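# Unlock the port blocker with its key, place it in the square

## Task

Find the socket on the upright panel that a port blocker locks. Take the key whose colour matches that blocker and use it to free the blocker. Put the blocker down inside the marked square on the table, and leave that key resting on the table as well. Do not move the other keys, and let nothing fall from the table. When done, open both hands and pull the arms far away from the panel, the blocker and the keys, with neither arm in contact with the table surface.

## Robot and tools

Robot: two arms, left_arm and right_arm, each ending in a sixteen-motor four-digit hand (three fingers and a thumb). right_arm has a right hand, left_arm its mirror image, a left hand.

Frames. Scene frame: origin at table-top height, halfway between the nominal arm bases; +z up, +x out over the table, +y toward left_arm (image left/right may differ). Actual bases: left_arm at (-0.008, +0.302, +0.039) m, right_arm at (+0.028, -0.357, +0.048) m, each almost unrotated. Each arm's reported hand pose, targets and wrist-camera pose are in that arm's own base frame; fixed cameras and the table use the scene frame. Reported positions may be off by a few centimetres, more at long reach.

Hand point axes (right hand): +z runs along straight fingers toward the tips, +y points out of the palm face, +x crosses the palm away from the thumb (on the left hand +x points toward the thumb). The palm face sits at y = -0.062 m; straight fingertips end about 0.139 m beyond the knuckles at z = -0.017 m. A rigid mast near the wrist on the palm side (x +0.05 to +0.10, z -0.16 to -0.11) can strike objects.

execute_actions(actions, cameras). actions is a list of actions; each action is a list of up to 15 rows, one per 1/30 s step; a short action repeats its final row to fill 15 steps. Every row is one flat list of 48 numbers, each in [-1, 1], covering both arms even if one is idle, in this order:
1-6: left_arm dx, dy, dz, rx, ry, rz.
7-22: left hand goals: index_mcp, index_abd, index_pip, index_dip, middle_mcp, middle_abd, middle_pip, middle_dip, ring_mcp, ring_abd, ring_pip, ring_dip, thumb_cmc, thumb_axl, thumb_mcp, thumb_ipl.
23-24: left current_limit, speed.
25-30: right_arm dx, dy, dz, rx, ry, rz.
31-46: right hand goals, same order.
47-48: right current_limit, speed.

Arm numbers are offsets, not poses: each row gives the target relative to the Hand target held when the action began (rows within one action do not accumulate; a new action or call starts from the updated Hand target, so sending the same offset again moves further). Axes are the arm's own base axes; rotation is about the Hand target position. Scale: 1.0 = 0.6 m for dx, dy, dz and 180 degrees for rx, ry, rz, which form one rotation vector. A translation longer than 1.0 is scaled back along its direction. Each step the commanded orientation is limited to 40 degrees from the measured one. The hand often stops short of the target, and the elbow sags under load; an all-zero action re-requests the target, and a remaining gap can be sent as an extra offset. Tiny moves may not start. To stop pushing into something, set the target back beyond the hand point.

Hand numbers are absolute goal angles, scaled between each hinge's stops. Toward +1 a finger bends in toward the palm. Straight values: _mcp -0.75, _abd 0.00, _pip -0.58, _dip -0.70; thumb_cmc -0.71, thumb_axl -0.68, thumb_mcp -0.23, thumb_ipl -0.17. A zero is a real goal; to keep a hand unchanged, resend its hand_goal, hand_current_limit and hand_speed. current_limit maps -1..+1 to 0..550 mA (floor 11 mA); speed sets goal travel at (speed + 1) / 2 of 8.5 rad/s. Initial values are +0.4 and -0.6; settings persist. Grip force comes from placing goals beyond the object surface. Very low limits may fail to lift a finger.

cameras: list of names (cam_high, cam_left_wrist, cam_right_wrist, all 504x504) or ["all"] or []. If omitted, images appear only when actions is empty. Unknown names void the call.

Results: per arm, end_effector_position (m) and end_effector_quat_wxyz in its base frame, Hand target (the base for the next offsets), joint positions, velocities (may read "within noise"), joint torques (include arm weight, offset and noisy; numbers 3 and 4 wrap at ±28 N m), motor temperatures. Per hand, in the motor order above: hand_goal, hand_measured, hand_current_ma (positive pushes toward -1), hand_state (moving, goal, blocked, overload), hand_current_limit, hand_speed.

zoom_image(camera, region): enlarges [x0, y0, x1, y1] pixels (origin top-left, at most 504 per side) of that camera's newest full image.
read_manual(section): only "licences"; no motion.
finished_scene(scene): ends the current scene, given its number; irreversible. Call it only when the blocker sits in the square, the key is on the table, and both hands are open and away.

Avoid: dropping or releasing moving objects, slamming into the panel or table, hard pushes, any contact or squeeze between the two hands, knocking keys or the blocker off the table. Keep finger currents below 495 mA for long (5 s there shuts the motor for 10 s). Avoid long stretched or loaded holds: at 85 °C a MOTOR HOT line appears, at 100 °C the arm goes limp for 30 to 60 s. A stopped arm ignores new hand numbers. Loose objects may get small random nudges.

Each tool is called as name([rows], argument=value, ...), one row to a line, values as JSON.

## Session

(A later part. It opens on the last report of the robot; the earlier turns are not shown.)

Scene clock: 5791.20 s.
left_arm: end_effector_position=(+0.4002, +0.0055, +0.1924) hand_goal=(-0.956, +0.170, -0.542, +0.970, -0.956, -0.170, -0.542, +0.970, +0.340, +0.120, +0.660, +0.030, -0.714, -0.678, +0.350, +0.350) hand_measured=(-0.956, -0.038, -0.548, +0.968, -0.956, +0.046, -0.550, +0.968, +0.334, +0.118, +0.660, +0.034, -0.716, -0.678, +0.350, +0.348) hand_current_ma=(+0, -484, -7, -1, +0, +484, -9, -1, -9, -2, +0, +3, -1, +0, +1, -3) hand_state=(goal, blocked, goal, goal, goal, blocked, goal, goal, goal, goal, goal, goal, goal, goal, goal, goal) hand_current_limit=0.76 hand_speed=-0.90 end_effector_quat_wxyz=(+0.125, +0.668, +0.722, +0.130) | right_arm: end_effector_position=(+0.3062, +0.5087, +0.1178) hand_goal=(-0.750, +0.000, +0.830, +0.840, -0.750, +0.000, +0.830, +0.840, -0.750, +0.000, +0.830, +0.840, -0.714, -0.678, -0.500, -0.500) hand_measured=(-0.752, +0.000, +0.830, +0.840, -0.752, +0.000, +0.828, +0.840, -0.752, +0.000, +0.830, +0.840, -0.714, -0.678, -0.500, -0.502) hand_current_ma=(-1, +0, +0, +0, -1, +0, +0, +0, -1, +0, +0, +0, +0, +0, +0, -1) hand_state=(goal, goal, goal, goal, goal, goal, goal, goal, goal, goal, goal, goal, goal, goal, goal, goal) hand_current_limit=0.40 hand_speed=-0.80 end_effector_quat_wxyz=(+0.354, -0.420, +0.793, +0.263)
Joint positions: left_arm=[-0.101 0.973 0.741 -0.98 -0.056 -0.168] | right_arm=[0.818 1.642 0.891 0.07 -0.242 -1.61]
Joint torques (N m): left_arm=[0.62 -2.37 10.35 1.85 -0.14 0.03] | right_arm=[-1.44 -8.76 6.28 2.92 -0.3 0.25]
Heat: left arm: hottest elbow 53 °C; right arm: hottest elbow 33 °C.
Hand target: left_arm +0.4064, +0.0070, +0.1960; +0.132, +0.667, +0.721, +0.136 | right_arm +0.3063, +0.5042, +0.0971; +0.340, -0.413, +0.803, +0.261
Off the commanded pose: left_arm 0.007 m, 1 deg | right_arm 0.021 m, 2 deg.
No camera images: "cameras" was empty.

execute_actions([
  [[-0.005,0,0.005,0,0,0,-0.955,0.17,-0.541,0.97,-0.955,-0.17,-0.541,0.97,0.34,0.12,0.66,0.03,-0.714,-0.678,0.35,0.35,0.76,-0.9,0,0,0,0,0,0,-0.75,0,0.83,0.84,-0.75,0,0.83,0.84,-0.75,0,0.83,0.84,-0.714,-0.678,-0.5,-0.5,0.4,-0.8]],
  [[-0.008,0,-0.001,0,0,0,-0.955,0.17,-0.541,0.97,-0.955,-0.17,-0.541,0.97,0.34,0.12,0.66,0.03,-0.714,-0.678,0.35,0.35,0.76,-0.9,0,0,0,0,0,0,-0.75,0,0.83,0.84,-0.75,0,0.83,0.84,-0.75,0,0.83,0.84,-0.714,-0.678,-0.5,-0.5,0.4,-0.8]],
], cameras=["cam_left_wrist"])

zoom_image(camera="cam_left_wrist", region=[209, 122, 239, 152])

Scene clock: 5804.50 s.
left_arm: end_effector_position=(+0.3996, +0.0055, +0.1963) hand_goal=(-0.956, +0.170, -0.542, +0.970, -0.956, -0.170, -0.542, +0.970, +0.340, +0.120, +0.660, +0.030, -0.714, -0.678, +0.350, +0.350) hand_measured=(-0.956, -0.038, -0.548, +0.968, -0.956, +0.046, -0.550, +0.968, +0.334, +0.118, +0.660, +0.034, -0.716, -0.678, +0.350, +0.348) hand_current_ma=(+0, -484, -7, -1, +0, +484, -9, -1, -9, -2, +0, +3, -1, +0, +1, -3) hand_state=(goal, blocked, goal, goal, goal, blocked, goal, goal, goal, goal, goal, goal, goal, goal, goal, goal) hand_current_limit=0.76 hand_speed=-0.90 end_effector_quat_wxyz=(+0.129, +0.668, +0.721, +0.133) | right_arm: end_effector_position=(+0.3062, +0.5087, +0.1178) hand_goal=(-0.750, +0.000, +0.830, +0.840, -0.750, +0.000, +0.830, +0.840, -0.750, +0.000, +0.830, +0.840, -0.714, -0.678, -0.500, -0.500) hand_measured=(-0.752, +0.000, +0.830, +0.840, -0.752, +0.000, +0.828, +0.840, -0.752, +0.000, +0.830, +0.840, -0.714, -0.678, -0.500, -0.502) hand_current_ma=(-1, +0, +0, +0, -1, +0, +0, +0, -1, +0, +0, +0, +0, +0, +0, -1) hand_state=(goal, goal, goal, goal, goal, goal, goal, goal, goal, goal, goal, goal, goal, goal, goal, goal) hand_current_limit=0.40 hand_speed=-0.80 end_effector_quat_wxyz=(+0.354, -0.420, +0.793, +0.263)
Joint positions: left_arm=[-0.101 0.963 0.741 -0.98 -0.056 -0.168] | right_arm=[0.818 1.642 0.891 0.07 -0.242 -1.61]
Joint torques (N m): left_arm=[0.44 -3.37 9.73 1.17 -0.17 0] | right_arm=[-1.38 -8.7 6.28 2.91 -0.29 0.25]
Heat: left arm: hottest elbow 51 °C; right arm: hottest elbow 33 °C.
Hand target: left_arm +0.3986, +0.0070, +0.1985; +0.132, +0.667, +0.721, +0.136 | right_arm +0.3063, +0.5042, +0.0971; +0.340, -0.413, +0.803, +0.261
Off the commanded pose: left_arm 0.003 m, 0 deg | right_arm 0.021 m, 2 deg.
Images, in order (width x height): cam_left_wrist 504x504.

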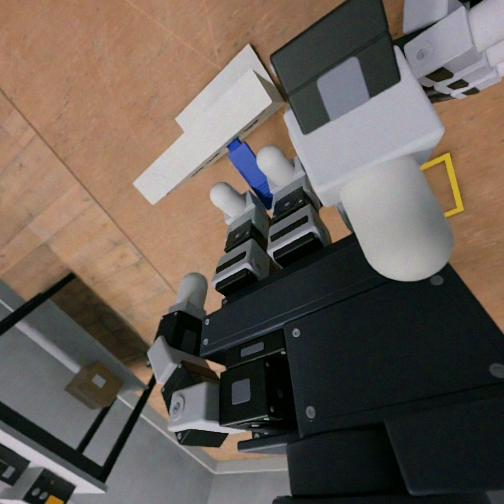

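Scaled by 16.800 from the camera's 504x504 image, which has a finer 720x720 frame.

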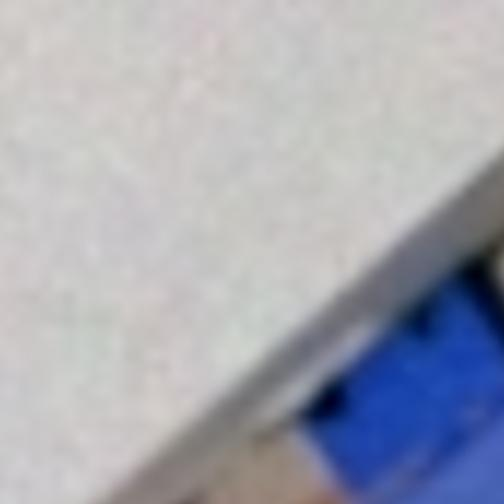

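execute_actions([
  [[-0.012,0,-0.006,0,0,0,-0.955,0.17,-0.541,0.97,-0.955,-0.17,-0.541,0.97,0.34,0.12,0.66,0.03,-0.714,-0.678,0.35,0.35,0.76,-0.9,0,0,0,0,0,0,-0.75,0,0.83,0.84,-0.75,0,0.83,0.84,-0.75,0,0.83,0.84,-0.714,-0.678,-0.5,-0.5,0.4,-0.8]],
  [[-0.008,0,-0.002,0,0,0,-0.955,0.17,-0.541,0.97,-0.955,-0.17,-0.541,0.97,0.34,0.12,0.66,0.03,-0.714,-0.678,0.35,0.35,0.76,-0.9,0,0,0,0,0,0,-0.75,0,0.83,0.84,-0.75,0,0.83,0.84,-0.75,0,0.83,0.84,-0.714,-0.678,-0.5,-0.5,0.4,-0.8]],
], cameras=["cam_left_wrist"])

zoom_image(camera="cam_left_wrist", region=[209, 122, 239, 152])

Scene clock: 5814.47 s.
left_arm: end_effector_position=(+0.3905, +0.0064, +0.1965) hand_goal=(-0.956, +0.170, -0.542, +0.970, -0.956, -0.170, -0.542, +0.970, +0.340, +0.120, +0.660, +0.030, -0.714, -0.678, +0.350, +0.350) hand_measured=(-0.956, -0.038, -0.544, +0.968, -0.956, +0.046, -0.546, +0.968, +0.334, +0.118, +0.660, +0.034, -0.716, -0.678, +0.350, +0.348) hand_current_ma=(+0, -484, -3, -1, +0, +484, -5, -1, -9, -2, +0, +3, -1, +0, +1, -3) hand_state=(goal, blocked, goal, goal, goal, blocked, goal, goal, goal, goal, goal, goal, goal, goal, goal, goal) hand_current_limit=0.76 hand_speed=-0.90 end_effector_quat_wxyz=(+0.134, +0.667, +0.720, +0.137) | right_arm: end_effector_position=(+0.3062, +0.5087, +0.1178) hand_goal=(-0.750, +0.000, +0.830, +0.840, -0.750, +0.000, +0.830, +0.840, -0.750, +0.000, +0.830, +0.840, -0.714, -0.678, -0.500, -0.500) hand_measured=(-0.752, +0.000, +0.830, +0.840, -0.752, +0.000, +0.828, +0.840, -0.752, +0.000, +0.830, +0.840, -0.714, -0.678, -0.500, -0.502) hand_current_ma=(-1, +0, +0, +0, -1, +0, +0, +0, -1, +0, +0, +0, +0, +0, +0, -1) hand_state=(goal, goal, goal, goal, goal, goal, goal, goal, goal, goal, goal, goal, goal, goal, goal, goal) hand_current_limit=0.40 hand_speed=-0.80 end_effector_quat_wxyz=(+0.354, -0.420, +0.793, +0.263)
Joint positions: left_arm=[-0.101 0.927 0.717 -0.98 -0.056 -0.168] | right_arm=[0.818 1.642 0.891 0.07 -0.242 -1.61]
Joint torques (N m): left_arm=[0.03 -2.9 9.18 1.05 -0.24 -0.04] | right_arm=[-1.38 -8.7 6.31 2.92 -0.3 0.25]
Motor temperatures (°C): left_arm=[23 26 50 24 25 25] | right_arm=[23 29 33 25 26 25]
Heat: left arm: hottest elbow 50 °C; right arm: hottest elbow 33 °C.
Hand target: left_arm +0.3866, +0.0070, +0.1936; +0.132, +0.667, +0.721, +0.136 | right_arm +0.3063, +0.5042, +0.0971; +0.340, -0.413, +0.803, +0.261
Off the commanded pose: left_arm 0.005 m, 0 deg | right_arm 0.021 m, 2 deg.
Images, in order (width x height): cam_left_wrist 504x504.

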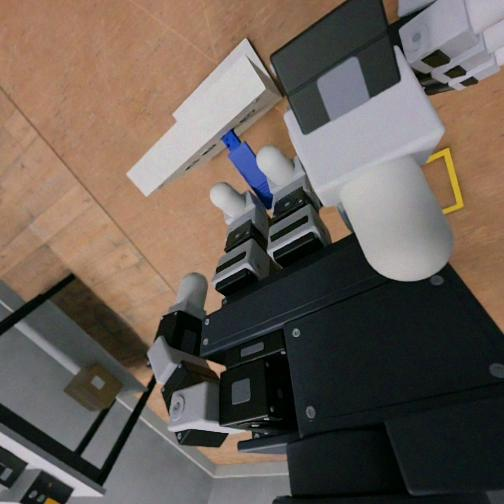

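Scaled by 16.800 from the camera's 504x504 image, which has a finer 720x720 frame.

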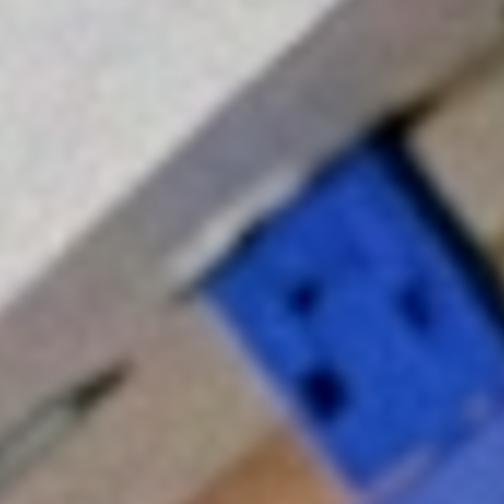

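execute_actions([
  [[-0.015,0,0,0,0,0,-0.955,0.17,-0.541,0.97,-0.955,-0.17,-0.541,0.97,0.34,0.12,0.66,0.03,-0.714,-0.678,0.35,0.35,0.76,-0.9,0,0,0,0,0,0,-0.75,0,0.83,0.84,-0.75,0,0.83,0.84,-0.75,0,0.83,0.84,-0.714,-0.678,-0.5,-0.5,0.4,-0.8]],
  [[-0.015,0,0,0,0,0,-0.955,0.17,-0.541,0.97,-0.955,-0.17,-0.541,0.97,0.34,0.12,0.66,0.03,-0.714,-0.678,0.35,0.35,0.76,-0.9,0,0,0,0,0,0,-0.75,0,0.83,0.84,-0.75,0,0.83,0.84,-0.75,0,0.83,0.84,-0.714,-0.678,-0.5,-0.5,0.4,-0.8]],
], cameras=["cam_left_wrist","cam_right_wrist"])

zoom_image(camera="cam_left_wrist", region=[209, 112, 259, 162])

Scene clock: 5824.13 s.
left_arm: end_effector_position=(+0.3751, +0.0081, +0.1989) hand_goal=(-0.956, +0.170, -0.542, +0.970, -0.956, -0.170, -0.542, +0.970, +0.340, +0.120, +0.660, +0.030, -0.714, -0.678, +0.350, +0.350) hand_measured=(-0.956, -0.038, -0.544, +0.968, -0.956, +0.046, -0.546, +0.968, +0.334, +0.118, +0.660, +0.034, -0.716, -0.678, +0.350, +0.348) hand_current_ma=(+0, -484, -3, -1, +0, +484, -5, -1, -9, -2, +0, +3, -1, +0, +1, -3) hand_state=(goal, blocked, goal, goal, goal, blocked, goal, goal, goal, goal, goal, goal, goal, goal, goal, goal) hand_current_limit=0.76 hand_speed=-0.90 end_effector_quat_wxyz=(+0.138, +0.666, +0.720, +0.141) | right_arm: end_effector_position=(+0.3062, +0.5087, +0.1178) hand_goal=(-0.750, +0.000, +0.830, +0.840, -0.750, +0.000, +0.830, +0.840, -0.750, +0.000, +0.830, +0.840, -0.714, -0.678, -0.500, -0.500) hand_measured=(-0.752, +0.000, +0.830, +0.840, -0.752, +0.000, +0.828, +0.840, -0.752, +0.000, +0.830, +0.840, -0.714, -0.678, -0.500, -0.502) hand_current_ma=(-1, +0, +0, +0, -1, +0, +0, +0, -1, +0, +0, +0, +0, +0, +0, -1) hand_state=(goal, goal, goal, goal, goal, goal, goal, goal, goal, goal, goal, goal, goal, goal, goal, goal) hand_current_limit=0.40 hand_speed=-0.80 end_effector_quat_wxyz=(+0.354, -0.420, +0.793, +0.263)
Joint positions: left_arm=[-0.101 0.868 0.687 -0.997 -0.057 -0.168] | right_arm=[0.818 1.642 0.891 0.07 -0.242 -1.61]
Joint torques (N m): left_arm=[-0.62 -2.26 9.29 0.54 -0.32 -0.11] | right_arm=[-1.38 -8.64 6.28 2.91 -0.3 0.25]
Heat: left arm: hottest elbow 48 °C; right arm: hottest elbow 33 °C.
Hand target: left_arm +0.3686, +0.0069, +0.1937; +0.132, +0.667, +0.721, +0.136 | right_arm +0.3063, +0.5042, +0.0971; +0.340, -0.413, +0.803, +0.261
Off the commanded pose: left_arm 0.008 m, 1 deg | right_arm 0.021 m, 2 deg.
Images, in order (width x height): cam_left_wrist 504x504, cam_right_wrist 504x504.

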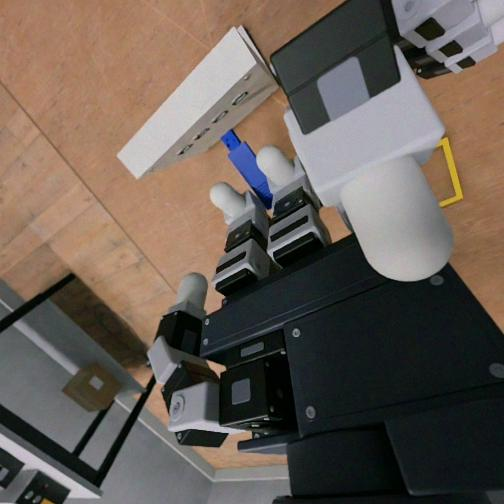

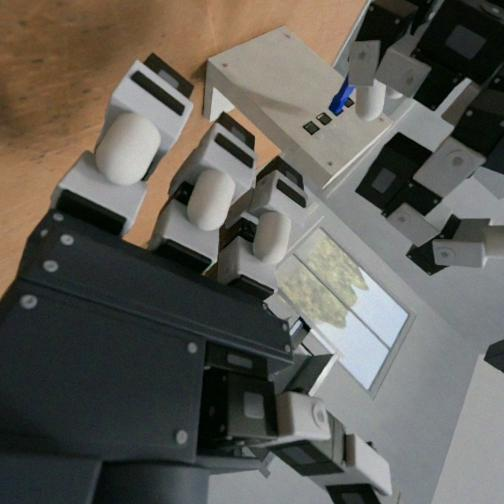

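Scaled by 10.080 from the camera's 504x504 image, which has a finer 720x720 frame.

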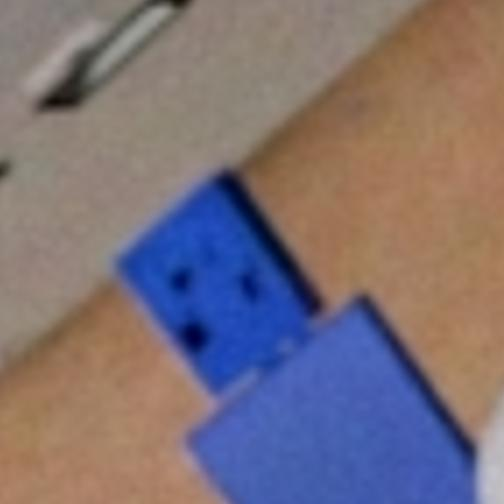

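execute_actions([
  [[0,0,0,0,0,0,-0.955,0.17,-0.541,0.97,-0.955,-0.17,-0.541,0.97,0.34,0.12,0.66,0.03,-0.714,-0.678,0.35,0.35,0.76,-0.9,0,-0.1,0.03,0,0,-0.03,-0.75,0,0.83,0.84,-0.75,0,0.83,0.84,-0.75,0,0.83,0.84,-0.714,-0.678,-0.5,-0.5,0.4,-0.8]],
  [[0,0,0,0,0,0,-0.955,0.17,-0.541,0.97,-0.955,-0.17,-0.541,0.97,0.34,0.12,0.66,0.03,-0.714,-0.678,0.35,0.35,0.76,-0.9,0.01,-0.14,0.05,0,0,-0.045,-0.75,0,0.83,0.84,-0.75,0,0.83,0.84,-0.75,0,0.83,0.84,-0.714,-0.678,-0.5,-0.5,0.4,-0.8]],
  [[0,0,0,0,0,0,-0.955,0.17,-0.541,0.97,-0.955,-0.17,-0.541,0.97,0.34,0.12,0.66,0.03,-0.714,-0.678,0.35,0.35,0.76,-0.9,0.01,-0.14,0.05,0,0,-0.04,-0.75,0,0.83,0.84,-0.75,0,0.83,0.84,-0.75,0,0.83,0.84,-0.714,-0.678,-0.5,-0.5,0.4,-0.8]],
], cameras=["cam_high","cam_left_wrist"])

Scene clock: 5853.50 s.
left_arm: end_effector_position=(+0.3751, +0.0081, +0.1989) hand_goal=(-0.956, +0.170, -0.542, +0.970, -0.956, -0.170, -0.542, +0.970, +0.340, +0.120, +0.660, +0.030, -0.714, -0.678, +0.350, +0.350) hand_measured=(-0.956, -0.038, -0.544, +0.968, -0.956, +0.046, -0.546, +0.968, +0.334, +0.118, +0.660, +0.034, -0.716, -0.678, +0.350, +0.348) hand_current_ma=(+0, -484, -3, -1, +0, +484, -5, -1, -9, -2, +0, +3, -1, +0, +1, -3) hand_state=(goal, blocked, goal, goal, goal, blocked, goal, goal, goal, goal, goal, goal, goal, goal, goal, goal) hand_current_limit=0.76 hand_speed=-0.90 end_effector_quat_wxyz=(+0.138, +0.666, +0.720, +0.141) | right_arm: end_effector_position=(+0.3223, +0.2809, +0.1818) hand_goal=(-0.750, +0.000, +0.830, +0.840, -0.750, +0.000, +0.830, +0.840, -0.750, +0.000, +0.830, +0.840, -0.714, -0.678, -0.500, -0.500) hand_measured=(-0.752, +0.000, +0.830, +0.840, -0.752, +0.000, +0.828, +0.840, -0.752, +0.000, +0.830, +0.840, -0.714, -0.678, -0.500, -0.502) hand_current_ma=(+0, +0, +0, +0, +0, +0, +0, +0, +0, +0, +0, +0, +0, +0, +0, -1) hand_state=(goal, goal, goal, goal, goal, goal, goal, goal, goal, goal, goal, goal, goal, goal, goal, goal) hand_current_limit=0.40 hand_speed=-0.80 end_effector_quat_wxyz=(+0.388, -0.259, +0.862, +0.200)
Joint positions: left_arm=[-0.101 0.868 0.687 -0.997 -0.057 -0.168] | right_arm=[0.407 1.06 0.549 -0.19 -0.281 -1.615]
Joint torques (N m): left_arm=[-0.62 -2.2 9.29 0.55 -0.31 -0.11] | right_arm=[-1.61 -3.72 7.77 1.65 -0.32 -0.06]
Heat: left arm: hottest elbow 47 °C; right arm: hottest elbow 33 °C.
Hand target: left_arm +0.3686, +0.0069, +0.1937; +0.132, +0.667, +0.721, +0.136 | right_arm +0.3182, +0.2761, +0.1749; +0.381, -0.262, +0.865, +0.195
Off the commanded pose: left_arm 0.008 m, 1 deg | right_arm 0.009 m, 1 deg.
Images, in order (width x height): cam_high 504x504, cam_left_wrist 504x504.

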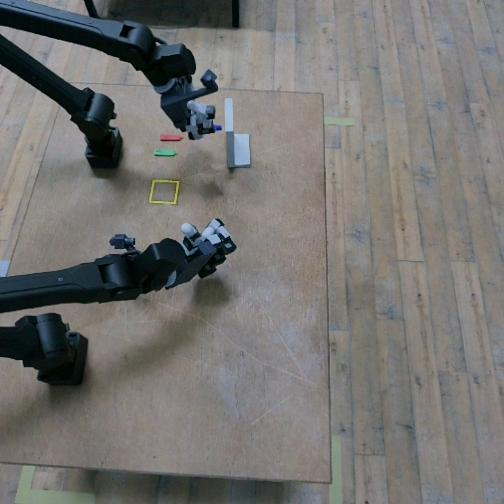

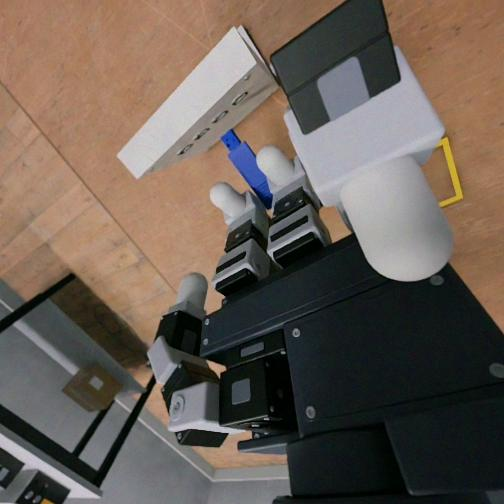

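execute_actions([
  [[0,0,0,0,0,0,-0.955,0.17,-0.541,0.97,-0.955,-0.17,-0.541,0.97,0.34,0.12,0.66,0.03,-0.714,-0.678,0.35,0.35,0.76,-0.9,0.01,-0.14,0.02,0,0,-0.04,-0.75,0,0.83,0.84,-0.75,0,0.83,0.84,-0.75,0,0.83,0.84,-0.714,-0.678,-0.5,-0.5,0.4,-0.8]],
  [[0,0,0,0,0,0,-0.955,0.17,-0.541,0.97,-0.955,-0.17,-0.541,0.97,0.34,0.12,0.66,0.03,-0.714,-0.678,0.35,0.35,0.76,-0.9,0,-0.14,0,0,0,-0.04,-0.75,0,0.83,0.84,-0.75,0,0.83,0.84,-0.75,0,0.83,0.84,-0.714,-0.678,-0.5,-0.5,0.4,-0.8]],
], cameras=["cam_high"])

Scene clock: 5870.77 s.
left_arm: end_effector_position=(+0.3751, +0.0081, +0.1989) hand_goal=(-0.956, +0.170, -0.542, +0.970, -0.956, -0.170, -0.542, +0.970, +0.340, +0.120, +0.660, +0.030, -0.714, -0.678, +0.350, +0.350) hand_measured=(-0.956, -0.038, -0.544, +0.968, -0.956, +0.046, -0.546, +0.968, +0.334, +0.118, +0.660, +0.034, -0.716, -0.678, +0.350, +0.348) hand_current_ma=(+0, -484, -3, -1, +0, +484, -5, -1, -9, -2, +0, +3, -1, +0, +1, -3) hand_state=(goal, blocked, goal, goal, goal, blocked, goal, goal, goal, goal, goal, goal, goal, goal, goal, goal) hand_current_limit=0.76 hand_speed=-0.90 end_effector_quat_wxyz=(+0.138, +0.666, +0.720, +0.141) | right_arm: end_effector_position=(+0.3290, +0.1102, +0.1902) hand_goal=(-0.750, +0.000, +0.830, +0.840, -0.750, +0.000, +0.830, +0.840, -0.750, +0.000, +0.830, +0.840, -0.714, -0.678, -0.500, -0.500) hand_measured=(-0.752, +0.000, +0.830, +0.840, -0.752, +0.000, +0.828, +0.840, -0.752, +0.000, +0.830, +0.840, -0.714, -0.678, -0.500, -0.502) hand_current_ma=(+0, +0, +0, +0, +0, +0, +0, +0, +0, +0, +0, +0, +0, +0, +0, -1) hand_state=(goal, goal, goal, goal, goal, goal, goal, goal, goal, goal, goal, goal, goal, goal, goal, goal) hand_current_limit=0.40 hand_speed=-0.80 end_effector_quat_wxyz=(+0.406, -0.149, +0.889, +0.149)
Joint positions: left_arm=[-0.101 0.868 0.687 -0.997 -0.057 -0.168] | right_arm=[-0.159 0.858 0.486 -0.428 -0.51 -1.851]
Joint torques (N m): left_arm=[-0.62 -2.26 9.28 0.54 -0.32 -0.11] | right_arm=[-1.55 -1.55 8.32 1.39 -0.49 -0.07]
Heat: left arm: hottest elbow 46 °C; right arm: hottest elbow 33 °C.
Hand target: left_arm +0.3686, +0.0069, +0.1937; +0.132, +0.667, +0.721, +0.136 | right_arm +0.3241, +0.1083, +0.1869; +0.403, -0.152, +0.891, +0.146
Off the commanded pose: left_arm 0.008 m, 1 deg | right_arm 0.006 m, 1 deg.
Images, in order (width x height): cam_high 504x504.

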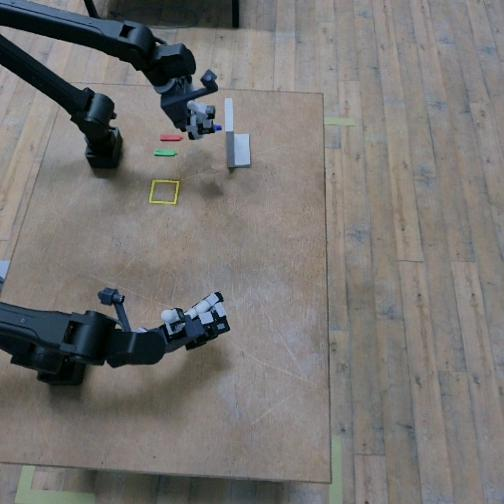

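execute_actions([
  [[-0.1,0,0.01,0,0,0,-0.955,0.17,-0.541,0.97,-0.955,-0.17,-0.541,0.97,0.34,0.12,0.66,0.03,-0.714,-0.678,0.35,0.35,0.76,-0.9,0,0,0,0,0,0,-0.75,0,0.83,0.84,-0.75,0,0.83,0.84,-0.75,0,0.83,0.84,-0.714,-0.678,-0.5,-0.5,0.4,-0.8]],
  [[-0.08,-0.05,0,0,0,-0.03,-0.955,0.17,-0.541,0.97,-0.955,-0.17,-0.541,0.97,0.34,0.12,0.66,0.03,-0.714,-0.678,0.35,0.35,0.76,-0.9,0,0,0,0,0,0,-0.75,0,0.83,0.84,-0.75,0,0.83,0.84,-0.75,0,0.83,0.84,-0.714,-0.678,-0.5,-0.5,0.4,-0.8]],
  [[-0.04,-0.08,0,0,0,-0.04,-0.955,0.17,-0.541,0.97,-0.955,-0.17,-0.541,0.97,0.34,0.12,0.66,0.03,-0.714,-0.678,0.35,0.35,0.76,-0.9,0,0,0,0,0,0,-0.75,0,0.83,0.84,-0.75,0,0.83,0.84,-0.75,0,0.83,0.84,-0.714,-0.678,-0.5,-0.5,0.4,-0.8]],
], cameras=["cam_high","cam_left_wrist"])

Scene clock: 5889.63 s.
left_arm: end_effector_position=(+0.2404, -0.0721, +0.2059) hand_goal=(-0.956, +0.170, -0.542, +0.970, -0.956, -0.170, -0.542, +0.970, +0.340, +0.120, +0.660, +0.030, -0.714, -0.678, +0.350, +0.350) hand_measured=(-0.956, -0.038, -0.544, +0.968, -0.956, +0.046, -0.546, +0.968, +0.334, +0.118, +0.660, +0.034, -0.716, -0.678, +0.350, +0.348) hand_current_ma=(+0, -484, -2, -1, +0, +484, -3, -1, -9, -2, +0, +3, -1, +0, +1, -3) hand_state=(goal, blocked, goal, goal, goal, blocked, goal, goal, goal, goal, goal, goal, goal, goal, goal, goal) hand_current_limit=0.76 hand_speed=-0.90 end_effector_quat_wxyz=(+0.156, +0.740, +0.642, +0.122) | right_arm: end_effector_position=(+0.3284, +0.1098, +0.1897) hand_goal=(-0.750, +0.000, +0.830, +0.840, -0.750, +0.000, +0.830, +0.840, -0.750, +0.000, +0.830, +0.840, -0.714, -0.678, -0.500, -0.500) hand_measured=(-0.752, +0.000, +0.830, +0.840, -0.752, +0.000, +0.828, +0.840, -0.752, +0.000, +0.830, +0.840, -0.714, -0.678, -0.500, -0.502) hand_current_ma=(+0, +0, +0, +0, +0, +0, +0, +0, +0, +0, +0, +0, +0, +0, +0, -1) hand_state=(goal, goal, goal, goal, goal, goal, goal, goal, goal, goal, goal, goal, goal, goal, goal, goal) hand_current_limit=0.40 hand_speed=-0.80 end_effector_quat_wxyz=(+0.405, -0.150, +0.890, +0.149)
Joint positions: left_arm=[-0.647 0.455 0.571 -1.324 -0.172 -0.473] | right_arm=[-0.161 0.858 0.486 -0.431 -0.511 -1.855]
Joint torques (N m): left_arm=[-0.79 2.37 9.5 0.51 -0.49 -0.07] | right_arm=[-1.49 -1.61 8.36 1.4 -0.49 -0.05]
Motor temperatures (°C): left_arm=[23 26 45 24 25 25] | right_arm=[23 28 35 25 26 25]
Heat: left arm: hottest elbow 45 °C; right arm: hottest elbow 35 °C.
Hand target: left_arm +0.2365, -0.0710, +0.1995; +0.146, +0.742, +0.643, +0.120 | right_arm +0.3242, +0.1082, +0.1869; +0.403, -0.152, +0.891, +0.146
Off the commanded pose: left_arm 0.008 m, 1 deg | right_arm 0.005 m, 0 deg.
Images, in order (width x height): cam_high 504x504, cam_left_wrist 504x504.

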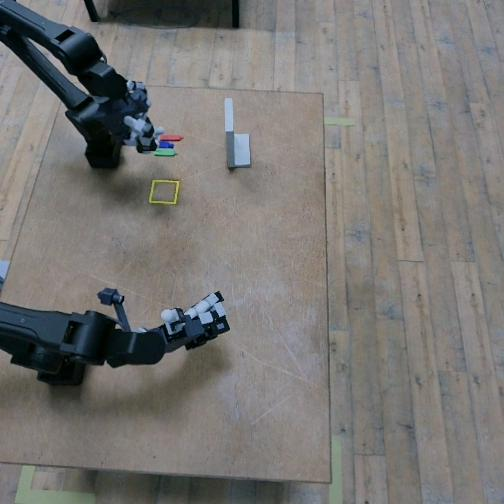

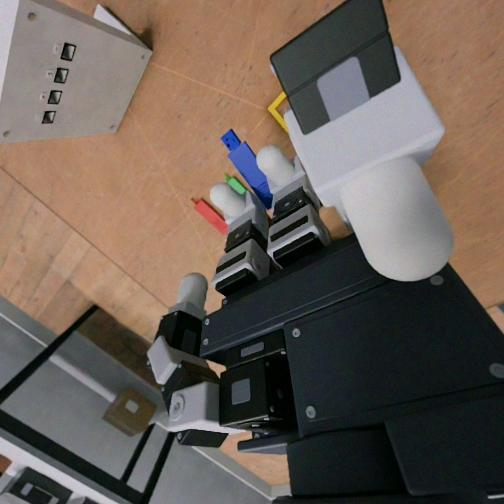

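execute_actions([
  [[-0.02,-0.06,0,0,0,-0.04,-0.955,0.17,-0.541,0.97,-0.955,-0.17,-0.541,0.97,0.34,0.12,0.66,0.03,-0.714,-0.678,0.35,0.35,0.76,-0.9,0,0,0,0,0,0,-0.75,0,0.83,0.84,-0.75,0,0.83,0.84,-0.75,0,0.83,0.84,-0.714,-0.678,-0.5,-0.5,0.4,-0.8]],
  [[-0.02,-0.06,0,0,0,-0.03,-0.955,0.17,-0.541,0.97,-0.955,-0.17,-0.541,0.97,0.34,0.12,0.66,0.03,-0.714,-0.678,0.35,0.35,0.76,-0.9,0,0,0,0,0,0,-0.75,0,0.83,0.84,-0.75,0,0.83,0.84,-0.75,0,0.83,0.84,-0.714,-0.678,-0.5,-0.5,0.4,-0.8]],
  [[0,0,-0.05,0,0,0,-0.955,0.17,-0.541,0.97,-0.955,-0.17,-0.541,0.97,0.34,0.12,0.66,0.03,-0.714,-0.678,0.35,0.35,0.76,-0.9,0,0,0,0,0,0,-0.75,0,0.83,0.84,-0.75,0,0.83,0.84,-0.75,0,0.83,0.84,-0.714,-0.678,-0.5,-0.5,0.4,-0.8]],
], cameras=["cam_high","cam_left_wrist"])

Scene clock: 5901.17 s.
left_arm: end_effector_position=(+0.2121, -0.1405, +0.1724) hand_goal=(-0.956, +0.170, -0.542, +0.970, -0.956, -0.170, -0.542, +0.970, +0.340, +0.120, +0.660, +0.030, -0.714, -0.678, +0.350, +0.350) hand_measured=(-0.956, -0.038, -0.544, +0.968, -0.956, +0.046, -0.546, +0.968, +0.334, +0.118, +0.660, +0.034, -0.716, -0.678, +0.350, +0.348) hand_current_ma=(+0, -484, -2, -1, +0, +484, -3, -1, -9, -2, +0, +3, -1, +0, +1, -3) hand_state=(goal, blocked, goal, goal, goal, blocked, goal, goal, goal, goal, goal, goal, goal, goal, goal, goal) hand_current_limit=0.76 hand_speed=-0.90 end_effector_quat_wxyz=(+0.156, +0.808, +0.558, +0.104) | right_arm: end_effector_position=(+0.3284, +0.1098, +0.1897) hand_goal=(-0.750, +0.000, +0.830, +0.840, -0.750, +0.000, +0.830, +0.840, -0.750, +0.000, +0.830, +0.840, -0.714, -0.678, -0.500, -0.500) hand_measured=(-0.752, +0.000, +0.830, +0.840, -0.752, +0.000, +0.828, +0.840, -0.752, +0.000, +0.830, +0.840, -0.714, -0.678, -0.500, -0.502) hand_current_ma=(+0, +0, +0, +0, +0, +0, +0, +0, +0, +0, +0, +0, +0, +0, +0, -1) hand_state=(goal, goal, goal, goal, goal, goal, goal, goal, goal, goal, goal, goal, goal, goal, goal, goal) hand_current_limit=0.40 hand_speed=-0.80 end_effector_quat_wxyz=(+0.405, -0.150, +0.890, +0.149)
Joint positions: left_arm=[-0.996 0.517 0.507 -1.249 -0.214 -0.6] | right_arm=[-0.161 0.858 0.486 -0.431 -0.511 -1.855]
Joint torques (N m): left_arm=[-0.56 2.37 9.52 1.57 -0.55 -0.11] | right_arm=[-1.73 -1.61 8.36 1.42 -0.49 -0.06]
Heat: left arm: hottest elbow 44 °C; right arm: hottest elbow 35 °C.
Hand target: left_arm +0.2126, -0.1431, +0.1695; +0.158, +0.808, +0.558, +0.104 | right_arm +0.3242, +0.1082, +0.1869; +0.403, -0.152, +0.891, +0.146
Off the commanded pose: left_arm 0.004 m, 0 deg | right_arm 0.005 m, 0 deg.
Images, in order (width x height): cam_high 504x504, cam_left_wrist 504x504.

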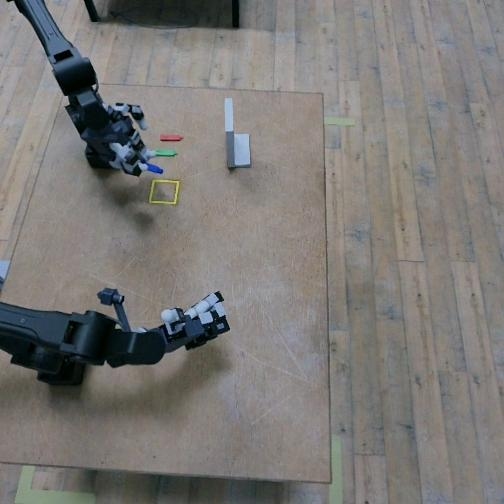

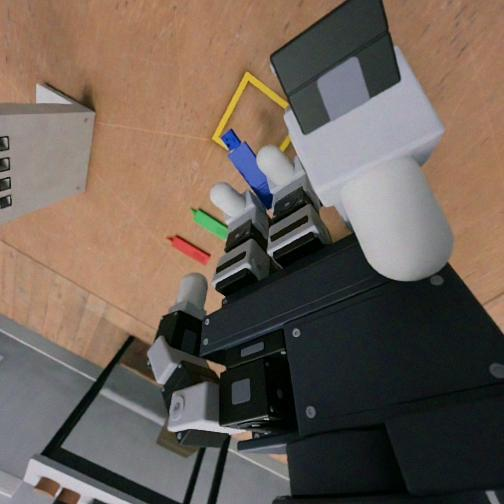

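execute_actions([
  [[0,-0.008,-0.05,0,0,0,-0.955,0.17,-0.541,0.97,-0.955,-0.17,-0.541,0.97,0.34,0.12,0.66,0.03,-0.714,-0.678,0.35,0.35,0.76,-0.9,0,0,0,0,0,0,-0.75,0,0.83,0.84,-0.75,0,0.83,0.84,-0.75,0,0.83,0.84,-0.714,-0.678,-0.5,-0.5,0.4,-0.8]],
  [[0,0,-0.05,0,0,0,-0.955,0.17,-0.541,0.97,-0.955,-0.17,-0.541,0.97,0.34,0.12,0.66,0.03,-0.714,-0.678,0.35,0.35,0.76,-0.9,0,0,0,0,0,0,-0.75,0,0.83,0.84,-0.75,0,0.83,0.84,-0.75,0,0.83,0.84,-0.714,-0.678,-0.5,-0.5,0.4,-0.8]],
  [[0,0,-0.025,0,0,0,-0.955,0.17,-0.541,0.97,-0.955,-0.17,-0.541,0.97,0.34,0.12,0.66,0.03,-0.714,-0.678,0.35,0.35,0.76,-0.9,0,0,0,0,0,0,-0.75,0,0.83,0.84,-0.75,0,0.83,0.84,-0.75,0,0.83,0.84,-0.714,-0.678,-0.5,-0.5,0.4,-0.8]],
], cameras=["cam_high","cam_left_wrist"])

zoom_image(camera="cam_left_wrist", region=[190, 90, 310, 210])

zoom_image(camera="cam_high", region=[110, 120, 220, 230])

Scene clock: 5927.10 s.
left_arm: end_effector_position=(+0.2126, -0.1472, +0.0989) hand_goal=(-0.956, +0.170, -0.542, +0.970, -0.956, -0.170, -0.542, +0.970, +0.340, +0.120, +0.660, +0.030, -0.714, -0.678, +0.350, +0.350) hand_measured=(-0.956, -0.038, -0.544, +0.968, -0.956, +0.046, -0.546, +0.968, +0.334, +0.118, +0.660, +0.034, -0.716, -0.678, +0.350, +0.348) hand_current_ma=(+0, -484, -2, -1, +0, +484, -3, -1, -9, -2, +0, +3, -1, +0, +1, -3) hand_state=(goal, blocked, goal, goal, goal, blocked, goal, goal, goal, goal, goal, goal, goal, goal, goal, goal) hand_current_limit=0.76 hand_speed=-0.90 end_effector_quat_wxyz=(+0.159, +0.808, +0.558, +0.103) | right_arm: end_effector_position=(+0.3284, +0.1098, +0.1897) hand_goal=(-0.750, +0.000, +0.830, +0.840, -0.750, +0.000, +0.830, +0.840, -0.750, +0.000, +0.830, +0.840, -0.714, -0.678, -0.500, -0.500) hand_measured=(-0.752, +0.000, +0.830, +0.840, -0.752, +0.000, +0.828, +0.840, -0.752, +0.000, +0.830, +0.840, -0.714, -0.678, -0.500, -0.502) hand_current_ma=(+0, +0, +0, +0, +0, +0, +0, +0, +0, +0, +0, +0, +0, +0, +0, -1) hand_state=(goal, goal, goal, goal, goal, goal, goal, goal, goal, goal, goal, goal, goal, goal, goal, goal) hand_current_limit=0.40 hand_speed=-0.80 end_effector_quat_wxyz=(+0.405, -0.150, +0.890, +0.149)
Joint positions: left_arm=[-1.019 0.587 0.328 -0.999 -0.221 -0.621] | right_arm=[-0.161 0.858 0.486 -0.431 -0.511 -1.855]
Joint torques (N m): left_arm=[-0.38 2.43 9.1 1.77 -0.53 -0.07] | right_arm=[-1.49 -1.55 8.36 1.42 -0.5 -0.06]
Heat: left arm: hottest elbow 44 °C; right arm: hottest elbow 36 °C.
Hand target: left_arm +0.2126, -0.1480, +0.0947; +0.159, +0.808, +0.558, +0.104 | right_arm +0.3242, +0.1082, +0.1869; +0.403, -0.152, +0.891, +0.146
Off the commanded pose: left_arm 0.004 m, 0 deg | right_arm 0.005 m, 0 deg.
Images, in order (width x height): cam_high 504x504, cam_left_wrist 504x504.

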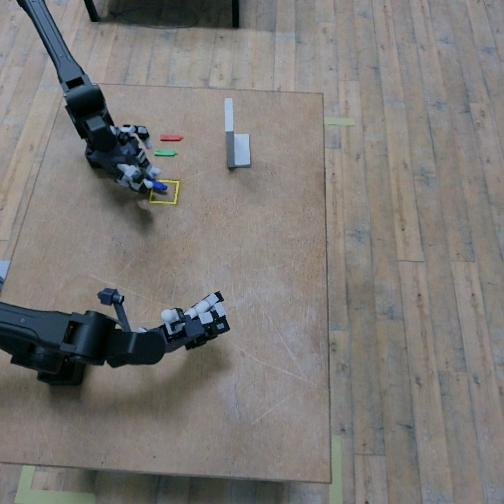

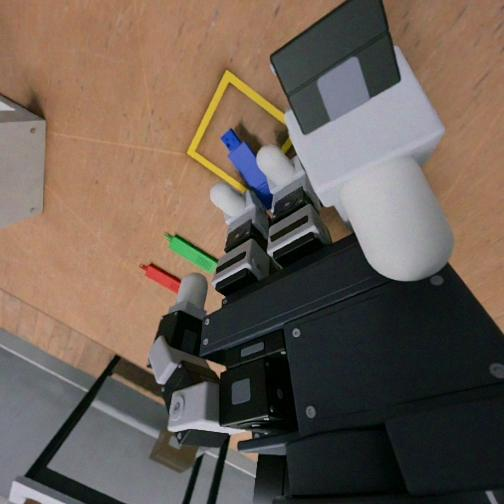

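Scaled by 4.200 from the camera's 504x504 image, which has a finer 720x720 frame.

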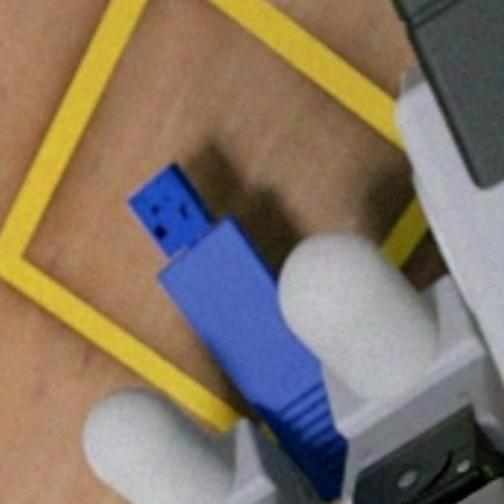

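Scaled by 4.582 from the camera's 504x504 image, which has a finer 720x720 frame.

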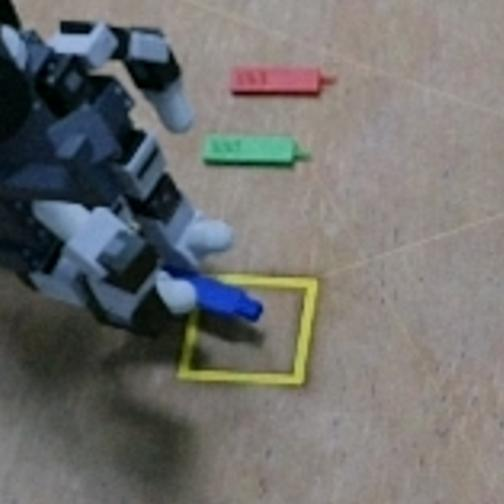

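execute_actions([
  [[0,0,-0.02,0,0,0,-0.955,0.17,-0.541,0.97,-0.955,-0.17,-0.541,0.97,0.34,0.12,0.66,0.03,-0.714,-0.678,0.35,0.35,0.4,-0.9,0,0,0,0,0,0,-0.75,0,0.83,0.84,-0.75,0,0.83,0.84,-0.75,0,0.83,0.84,-0.714,-0.678,-0.5,-0.5,0.4,-0.8]],
  [[0,0,-0.01,0,0,0,-0.955,0.17,-0.541,0.97,-0.955,-0.17,-0.541,0.97,0.34,0.12,0.66,0.03,-0.714,-0.678,0.35,0.35,0.3,-0.9,0,0,0,0,0,0,-0.75,0,0.83,0.84,-0.75,0,0.83,0.84,-0.75,0,0.83,0.84,-0.714,-0.678,-0.5,-0.5,0.4,-0.8]],
], cameras=["cam_left_wrist"])

zoom_image(camera="cam_left_wrist", region=[190, 90, 310, 210])

Scene clock: 5937.17 s.
left_arm: end_effector_position=(+0.2130, -0.1478, +0.0813) hand_goal=(-0.956, +0.170, -0.542, +0.970, -0.956, -0.170, -0.542, +0.970, +0.340, +0.120, +0.660, +0.030, -0.714, -0.678, +0.350, +0.350) hand_measured=(-0.956, -0.038, -0.544, +0.968, -0.956, +0.046, -0.546, +0.968, +0.334, +0.118, +0.660, +0.034, -0.716, -0.678, +0.350, +0.348) hand_current_ma=(+0, -357, -2, -1, +0, +357, -3, -1, -9, -2, +0, +3, -1, +0, +1, -3) hand_state=(goal, blocked, goal, goal, goal, blocked, goal, goal, goal, goal, goal, goal, goal, goal, goal, goal) hand_current_limit=0.30 hand_speed=-0.90 end_effector_quat_wxyz=(+0.159, +0.808, +0.558, +0.103) | right_arm: end_effector_position=(+0.3284, +0.1098, +0.1897) hand_goal=(-0.750, +0.000, +0.830, +0.840, -0.750, +0.000, +0.830, +0.840, -0.750, +0.000, +0.830, +0.840, -0.714, -0.678, -0.500, -0.500) hand_measured=(-0.752, +0.000, +0.830, +0.840, -0.752, +0.000, +0.828, +0.840, -0.752, +0.000, +0.830, +0.840, -0.714, -0.678, -0.500, -0.502) hand_current_ma=(+0, +0, +0, +0, +0, +0, +0, +0, +0, +0, +0, +0, +0, +0, +0, -1) hand_state=(goal, goal, goal, goal, goal, goal, goal, goal, goal, goal, goal, goal, goal, goal, goal, goal) hand_current_limit=0.40 hand_speed=-0.80 end_effector_quat_wxyz=(+0.405, -0.150, +0.890, +0.149)
Joint positions: left_arm=[-1.019 0.618 0.288 -0.926 -0.221 -0.621] | right_arm=[-0.161 0.858 0.486 -0.431 -0.511 -1.855]
Joint torques (N m): left_arm=[-0.32 2.43 8.84 1.68 -0.53 -0.07] | right_arm=[-1.61 -1.61 8.39 1.43 -0.49 -0.05]
Heat: left arm: hottest elbow 44 °C; right arm: hottest elbow 36 °C.
Hand target: left_arm +0.2125, -0.1479, +0.0766; +0.158, +0.808, +0.558, +0.104 | right_arm +0.3242, +0.1082, +0.1869; +0.403, -0.152, +0.891, +0.146
Off the commanded pose: left_arm 0.005 m, 0 deg | right_arm 0.005 m, 0 deg.
Images, in order (width x height): cam_left_wrist 504x504.

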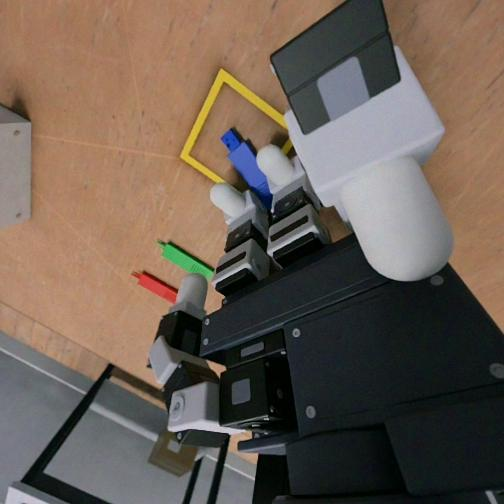

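Scaled by 4.200 from the camera's 504x504 image, which has a finer 720x720 frame.

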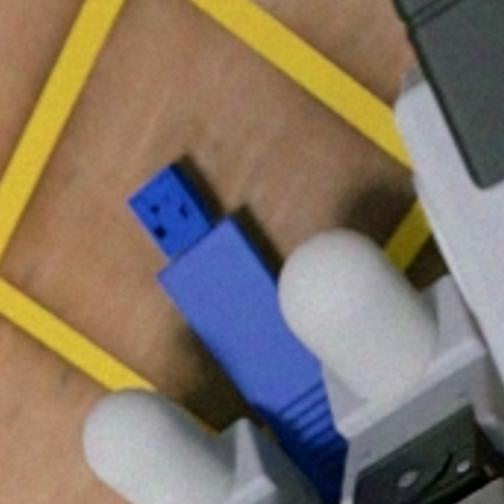

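execute_actions([
  [[0,0,-0.007,0,0,0,-0.955,0.17,-0.541,0.97,-0.955,-0.17,-0.541,0.97,0.34,0.12,0.66,0.03,-0.714,-0.678,0.35,0.35,0.1,-0.9,0,0,0,0,0,0,-0.75,0,0.83,0.84,-0.75,0,0.83,0.84,-0.75,0,0.83,0.84,-0.714,-0.678,-0.5,-0.5,0.4,-0.8]],
], cameras=["cam_left_wrist"])

zoom_image(camera="cam_left_wrist", region=[190, 90, 310, 210])

Scene clock: 5943.83 s.
left_arm: end_effector_position=(+0.2137, -0.1487, +0.0796) hand_goal=(-0.956, +0.170, -0.542, +0.970, -0.956, -0.170, -0.542, +0.970, +0.340, +0.120, +0.660, +0.030, -0.714, -0.678, +0.350, +0.350) hand_measured=(-0.960, -0.038, -0.544, +0.968, -0.958, +0.046, -0.546, +0.968, +0.334, +0.118, +0.660, +0.034, -0.716, -0.678, +0.350, +0.348) hand_current_ma=(-4, -303, -2, -1, -3, +302, -4, -1, -9, -2, +0, +3, -1, +0, +1, -3) hand_state=(goal, blocked, goal, goal, goal, blocked, goal, goal, goal, goal, goal, goal, goal, goal, goal, goal) hand_current_limit=0.10 hand_speed=-0.90 end_effector_quat_wxyz=(+0.161, +0.808, +0.558, +0.104) | right_arm: end_effector_position=(+0.3284, +0.1098, +0.1897) hand_goal=(-0.750, +0.000, +0.830, +0.840, -0.750, +0.000, +0.830, +0.840, -0.750, +0.000, +0.830, +0.840, -0.714, -0.678, -0.500, -0.500) hand_measured=(-0.752, +0.000, +0.830, +0.840, -0.752, +0.000, +0.828, +0.840, -0.752, +0.000, +0.830, +0.840, -0.714, -0.678, -0.500, -0.502) hand_current_ma=(+0, +0, +0, +0, +0, +0, +0, +0, +0, +0, +0, +0, +0, +0, +0, -1) hand_state=(goal, goal, goal, goal, goal, goal, goal, goal, goal, goal, goal, goal, goal, goal, goal, goal) hand_current_limit=0.40 hand_speed=-0.80 end_effector_quat_wxyz=(+0.405, -0.150, +0.890, +0.149)
Joint positions: left_arm=[-1.019 0.625 0.283 -0.911 -0.222 -0.621] | right_arm=[-0.161 0.858 0.486 -0.431 -0.511 -1.855]
Joint torques (N m): left_arm=[-0.32 2.2 8.49 1.68 -0.48 -0.08] | right_arm=[-1.61 -1.55 8.36 1.39 -0.49 -0.06]
Heat: left arm: hottest elbow 44 °C; right arm: hottest elbow 36 °C.
Hand target: left_arm +0.2125, -0.1479, +0.0723; +0.158, +0.808, +0.558, +0.104 | right_arm +0.3242, +0.1082, +0.1869; +0.403, -0.152, +0.891, +0.146
Off the commanded pose: left_arm 0.007 m, 0 deg | right_arm 0.005 m, 0 deg.
Images, in order (width x height): cam_left_wrist 504x504.

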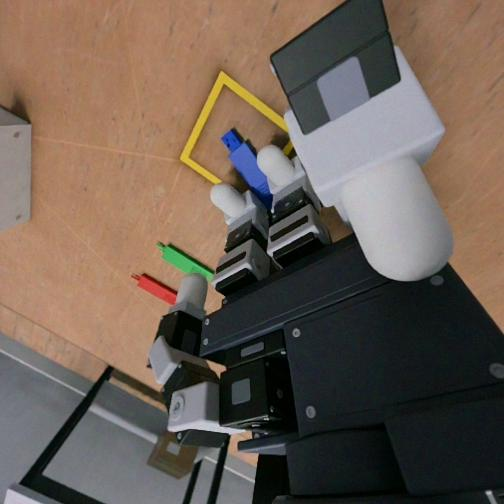

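Scaled by 4.200 from the camera's 504x504 image, which has a finer 720x720 frame.

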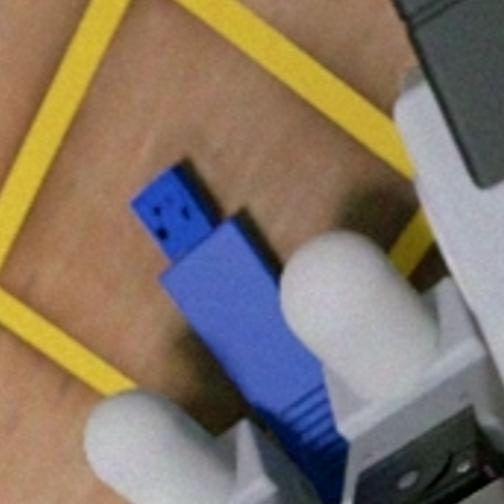

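execute_actions([
  [[0,0,0.004,0,0,0,-0.956,0.06,-0.542,0.97,-0.956,-0.06,-0.542,0.97,0.34,0.12,0.66,0.03,-0.714,-0.678,0.35,0.35,-0.2,-0.95,0,0,0,0,0,0,-0.75,0,0.83,0.84,-0.75,0,0.83,0.84,-0.75,0,0.83,0.84,-0.714,-0.678,-0.5,-0.5,0.4,-0.8]],
  [[0,0,0,0,0,0,-0.956,0,-0.542,0.97,-0.956,0,-0.542,0.97,0.34,0.12,0.66,0.03,-0.714,-0.678,0.35,0.35,0.1,-0.95,0,0,0,0,0,0,-0.75,0,0.83,0.84,-0.75,0,0.83,0.84,-0.75,0,0.83,0.84,-0.714,-0.678,-0.5,-0.5,0.4,-0.8]],
], cameras=["cam_left_wrist"])

zoom_image(camera="cam_left_wrist", region=[190, 90, 310, 210])

Scene clock: 5958.17 s.
left_arm: end_effector_position=(+0.2137, -0.1487, +0.0796) hand_goal=(-0.956, +0.000, -0.542, +0.970, -0.956, +0.000, -0.542, +0.970, +0.340, +0.120, +0.660, +0.030, -0.714, -0.678, +0.350, +0.350) hand_measured=(-0.960, -0.044, -0.544, +0.968, -0.958, +0.048, -0.546, +0.968, +0.334, +0.118, +0.660, +0.034, -0.716, -0.678, +0.350, +0.348) hand_current_ma=(-4, -86, -2, -1, -3, +101, -4, -1, -9, -2, +0, +3, -1, +0, +1, -3) hand_state=(goal, blocked, goal, goal, goal, blocked, goal, goal, goal, goal, goal, goal, goal, goal, goal, goal) hand_current_limit=0.10 hand_speed=-0.95 end_effector_quat_wxyz=(+0.161, +0.808, +0.558, +0.104) | right_arm: end_effector_position=(+0.3284, +0.1098, +0.1897) hand_goal=(-0.750, +0.000, +0.830, +0.840, -0.750, +0.000, +0.830, +0.840, -0.750, +0.000, +0.830, +0.840, -0.714, -0.678, -0.500, -0.500) hand_measured=(-0.752, +0.000, +0.830, +0.840, -0.752, +0.000, +0.828, +0.840, -0.752, +0.000, +0.830, +0.840, -0.714, -0.678, -0.500, -0.502) hand_current_ma=(+0, +0, +0, +0, +0, +0, +0, +0, +0, +0, +0, +0, +0, +0, +0, -1) hand_state=(goal, goal, goal, goal, goal, goal, goal, goal, goal, goal, goal, goal, goal, goal, goal, goal) hand_current_limit=0.40 hand_speed=-0.80 end_effector_quat_wxyz=(+0.405, -0.150, +0.890, +0.149)
Joint positions: left_arm=[-1.019 0.625 0.283 -0.911 -0.222 -0.621] | right_arm=[-0.161 0.858 0.486 -0.431 -0.511 -1.855]
Joint torques (N m): left_arm=[-0.32 2.02 8.87 1.33 -0.48 -0.07] | right_arm=[-1.55 -1.55 8.34 1.4 -0.5 -0.06]
Heat: left arm: hottest elbow 44 °C; right arm: hottest elbow 36 °C.
Hand target: left_arm +0.2125, -0.1479, +0.0747; +0.158, +0.808, +0.558, +0.104 | right_arm +0.3242, +0.1082, +0.1869; +0.403, -0.152, +0.891, +0.146
Off the commanded pose: left_arm 0.005 m, 0 deg | right_arm 0.005 m, 0 deg.
Images, in order (width x height): cam_left_wrist 504x504.

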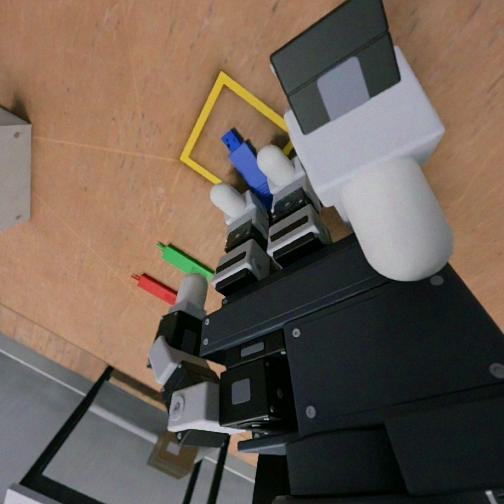

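Scaled by 4.200 from the camera's 504x504 image, which has a finer 720x720 frame.

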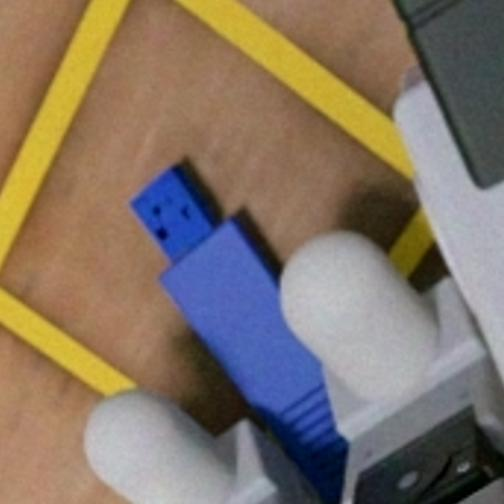

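execute_actions([
  [[0,0,0,0,0,0,-0.956,-0.05,-0.542,0.97,-0.956,0.05,-0.542,0.97,0.34,0.12,0.66,0.03,-0.714,-0.678,0.35,0.35,0.1,-0.95,0,0,0,0,0,0,-0.75,0,0.83,0.84,-0.75,0,0.83,0.84,-0.75,0,0.83,0.84,-0.714,-0.678,-0.5,-0.5,0.4,-0.8]],
  [[0,0,0,0,0,0,-0.956,-0.09,-0.542,0.97,-0.956,0.09,-0.542,0.97,0.34,0.12,0.66,0.03,-0.714,-0.678,0.35,0.35,0.1,-0.95,0,0,0,0,0,0,-0.75,0,0.83,0.84,-0.75,0,0.83,0.84,-0.75,0,0.83,0.84,-0.714,-0.678,-0.5,-0.5,0.4,-0.8]],
], cameras=["cam_left_wrist"])

zoom_image(camera="cam_left_wrist", region=[190, 90, 310, 210])

Scene clock: 5968.17 s.
left_arm: end_effector_position=(+0.2137, -0.1487, +0.0796) hand_goal=(-0.956, -0.090, -0.542, +0.970, -0.956, +0.090, -0.542, +0.970, +0.340, +0.120, +0.660, +0.030, -0.714, -0.678, +0.350, +0.350) hand_measured=(-0.960, -0.074, -0.544, +0.968, -0.958, +0.076, -0.546, +0.968, +0.334, +0.118, +0.660, +0.034, -0.716, -0.678, +0.350, +0.348) hand_current_ma=(-4, +23, -2, -1, -3, -20, -4, -1, -9, -2, +0, +3, -1, +0, +1, -3) hand_state=(goal, goal, goal, goal, goal, goal, goal, goal, goal, goal, goal, goal, goal, goal, goal, goal) hand_current_limit=0.10 hand_speed=-0.95 end_effector_quat_wxyz=(+0.161, +0.808, +0.558, +0.104) | right_arm: end_effector_position=(+0.3284, +0.1098, +0.1897) hand_goal=(-0.750, +0.000, +0.830, +0.840, -0.750, +0.000, +0.830, +0.840, -0.750, +0.000, +0.830, +0.840, -0.714, -0.678, -0.500, -0.500) hand_measured=(-0.752, +0.000, +0.830, +0.840, -0.752, +0.000, +0.828, +0.840, -0.752, +0.000, +0.830, +0.840, -0.714, -0.678, -0.500, -0.502) hand_current_ma=(+0, +0, +0, +0, +0, +0, +0, +0, +0, +0, +0, +0, +0, +0, +0, -1) hand_state=(goal, goal, goal, goal, goal, goal, goal, goal, goal, goal, goal, goal, goal, goal, goal, goal) hand_current_limit=0.40 hand_speed=-0.80 end_effector_quat_wxyz=(+0.405, -0.150, +0.890, +0.149)
Joint positions: left_arm=[-1.019 0.625 0.283 -0.911 -0.222 -0.621] | right_arm=[-0.161 0.858 0.486 -0.431 -0.511 -1.855]
Joint torques (N m): left_arm=[-0.26 1.96 8.88 1.33 -0.48 -0.07] | right_arm=[-1.61 -1.67 8.38 1.43 -0.5 -0.06]
Heat: left arm: hottest elbow 44 °C; right arm: hottest elbow 36 °C.
Hand target: left_arm +0.2125, -0.1479, +0.0747; +0.158, +0.808, +0.558, +0.104 | right_arm +0.3242, +0.1082, +0.1869; +0.403, -0.152, +0.891, +0.146
Off the commanded pose: left_arm 0.005 m, 0 deg | right_arm 0.005 m, 0 deg.
Images, in order (width x height): cam_left_wrist 504x504.

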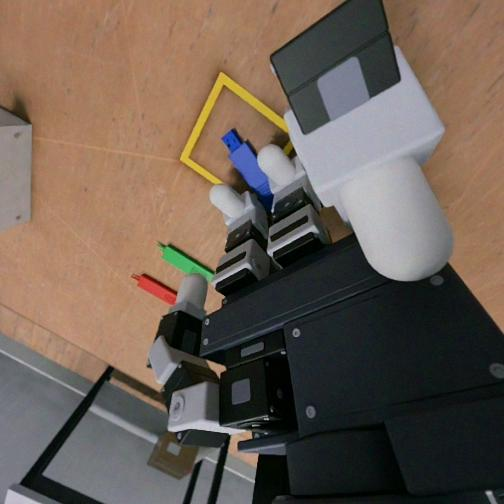

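Scaled by 4.200 from the camera's 504x504 image, which has a finer 720x720 frame.

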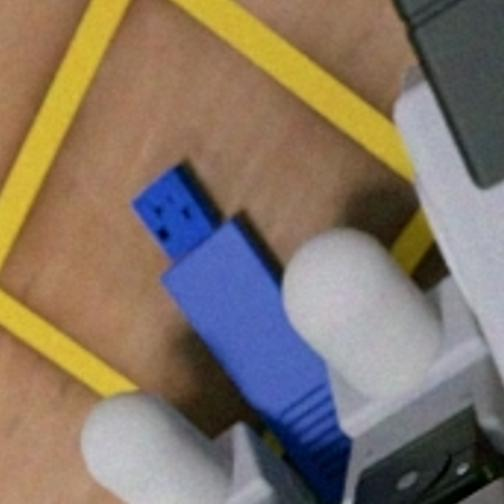

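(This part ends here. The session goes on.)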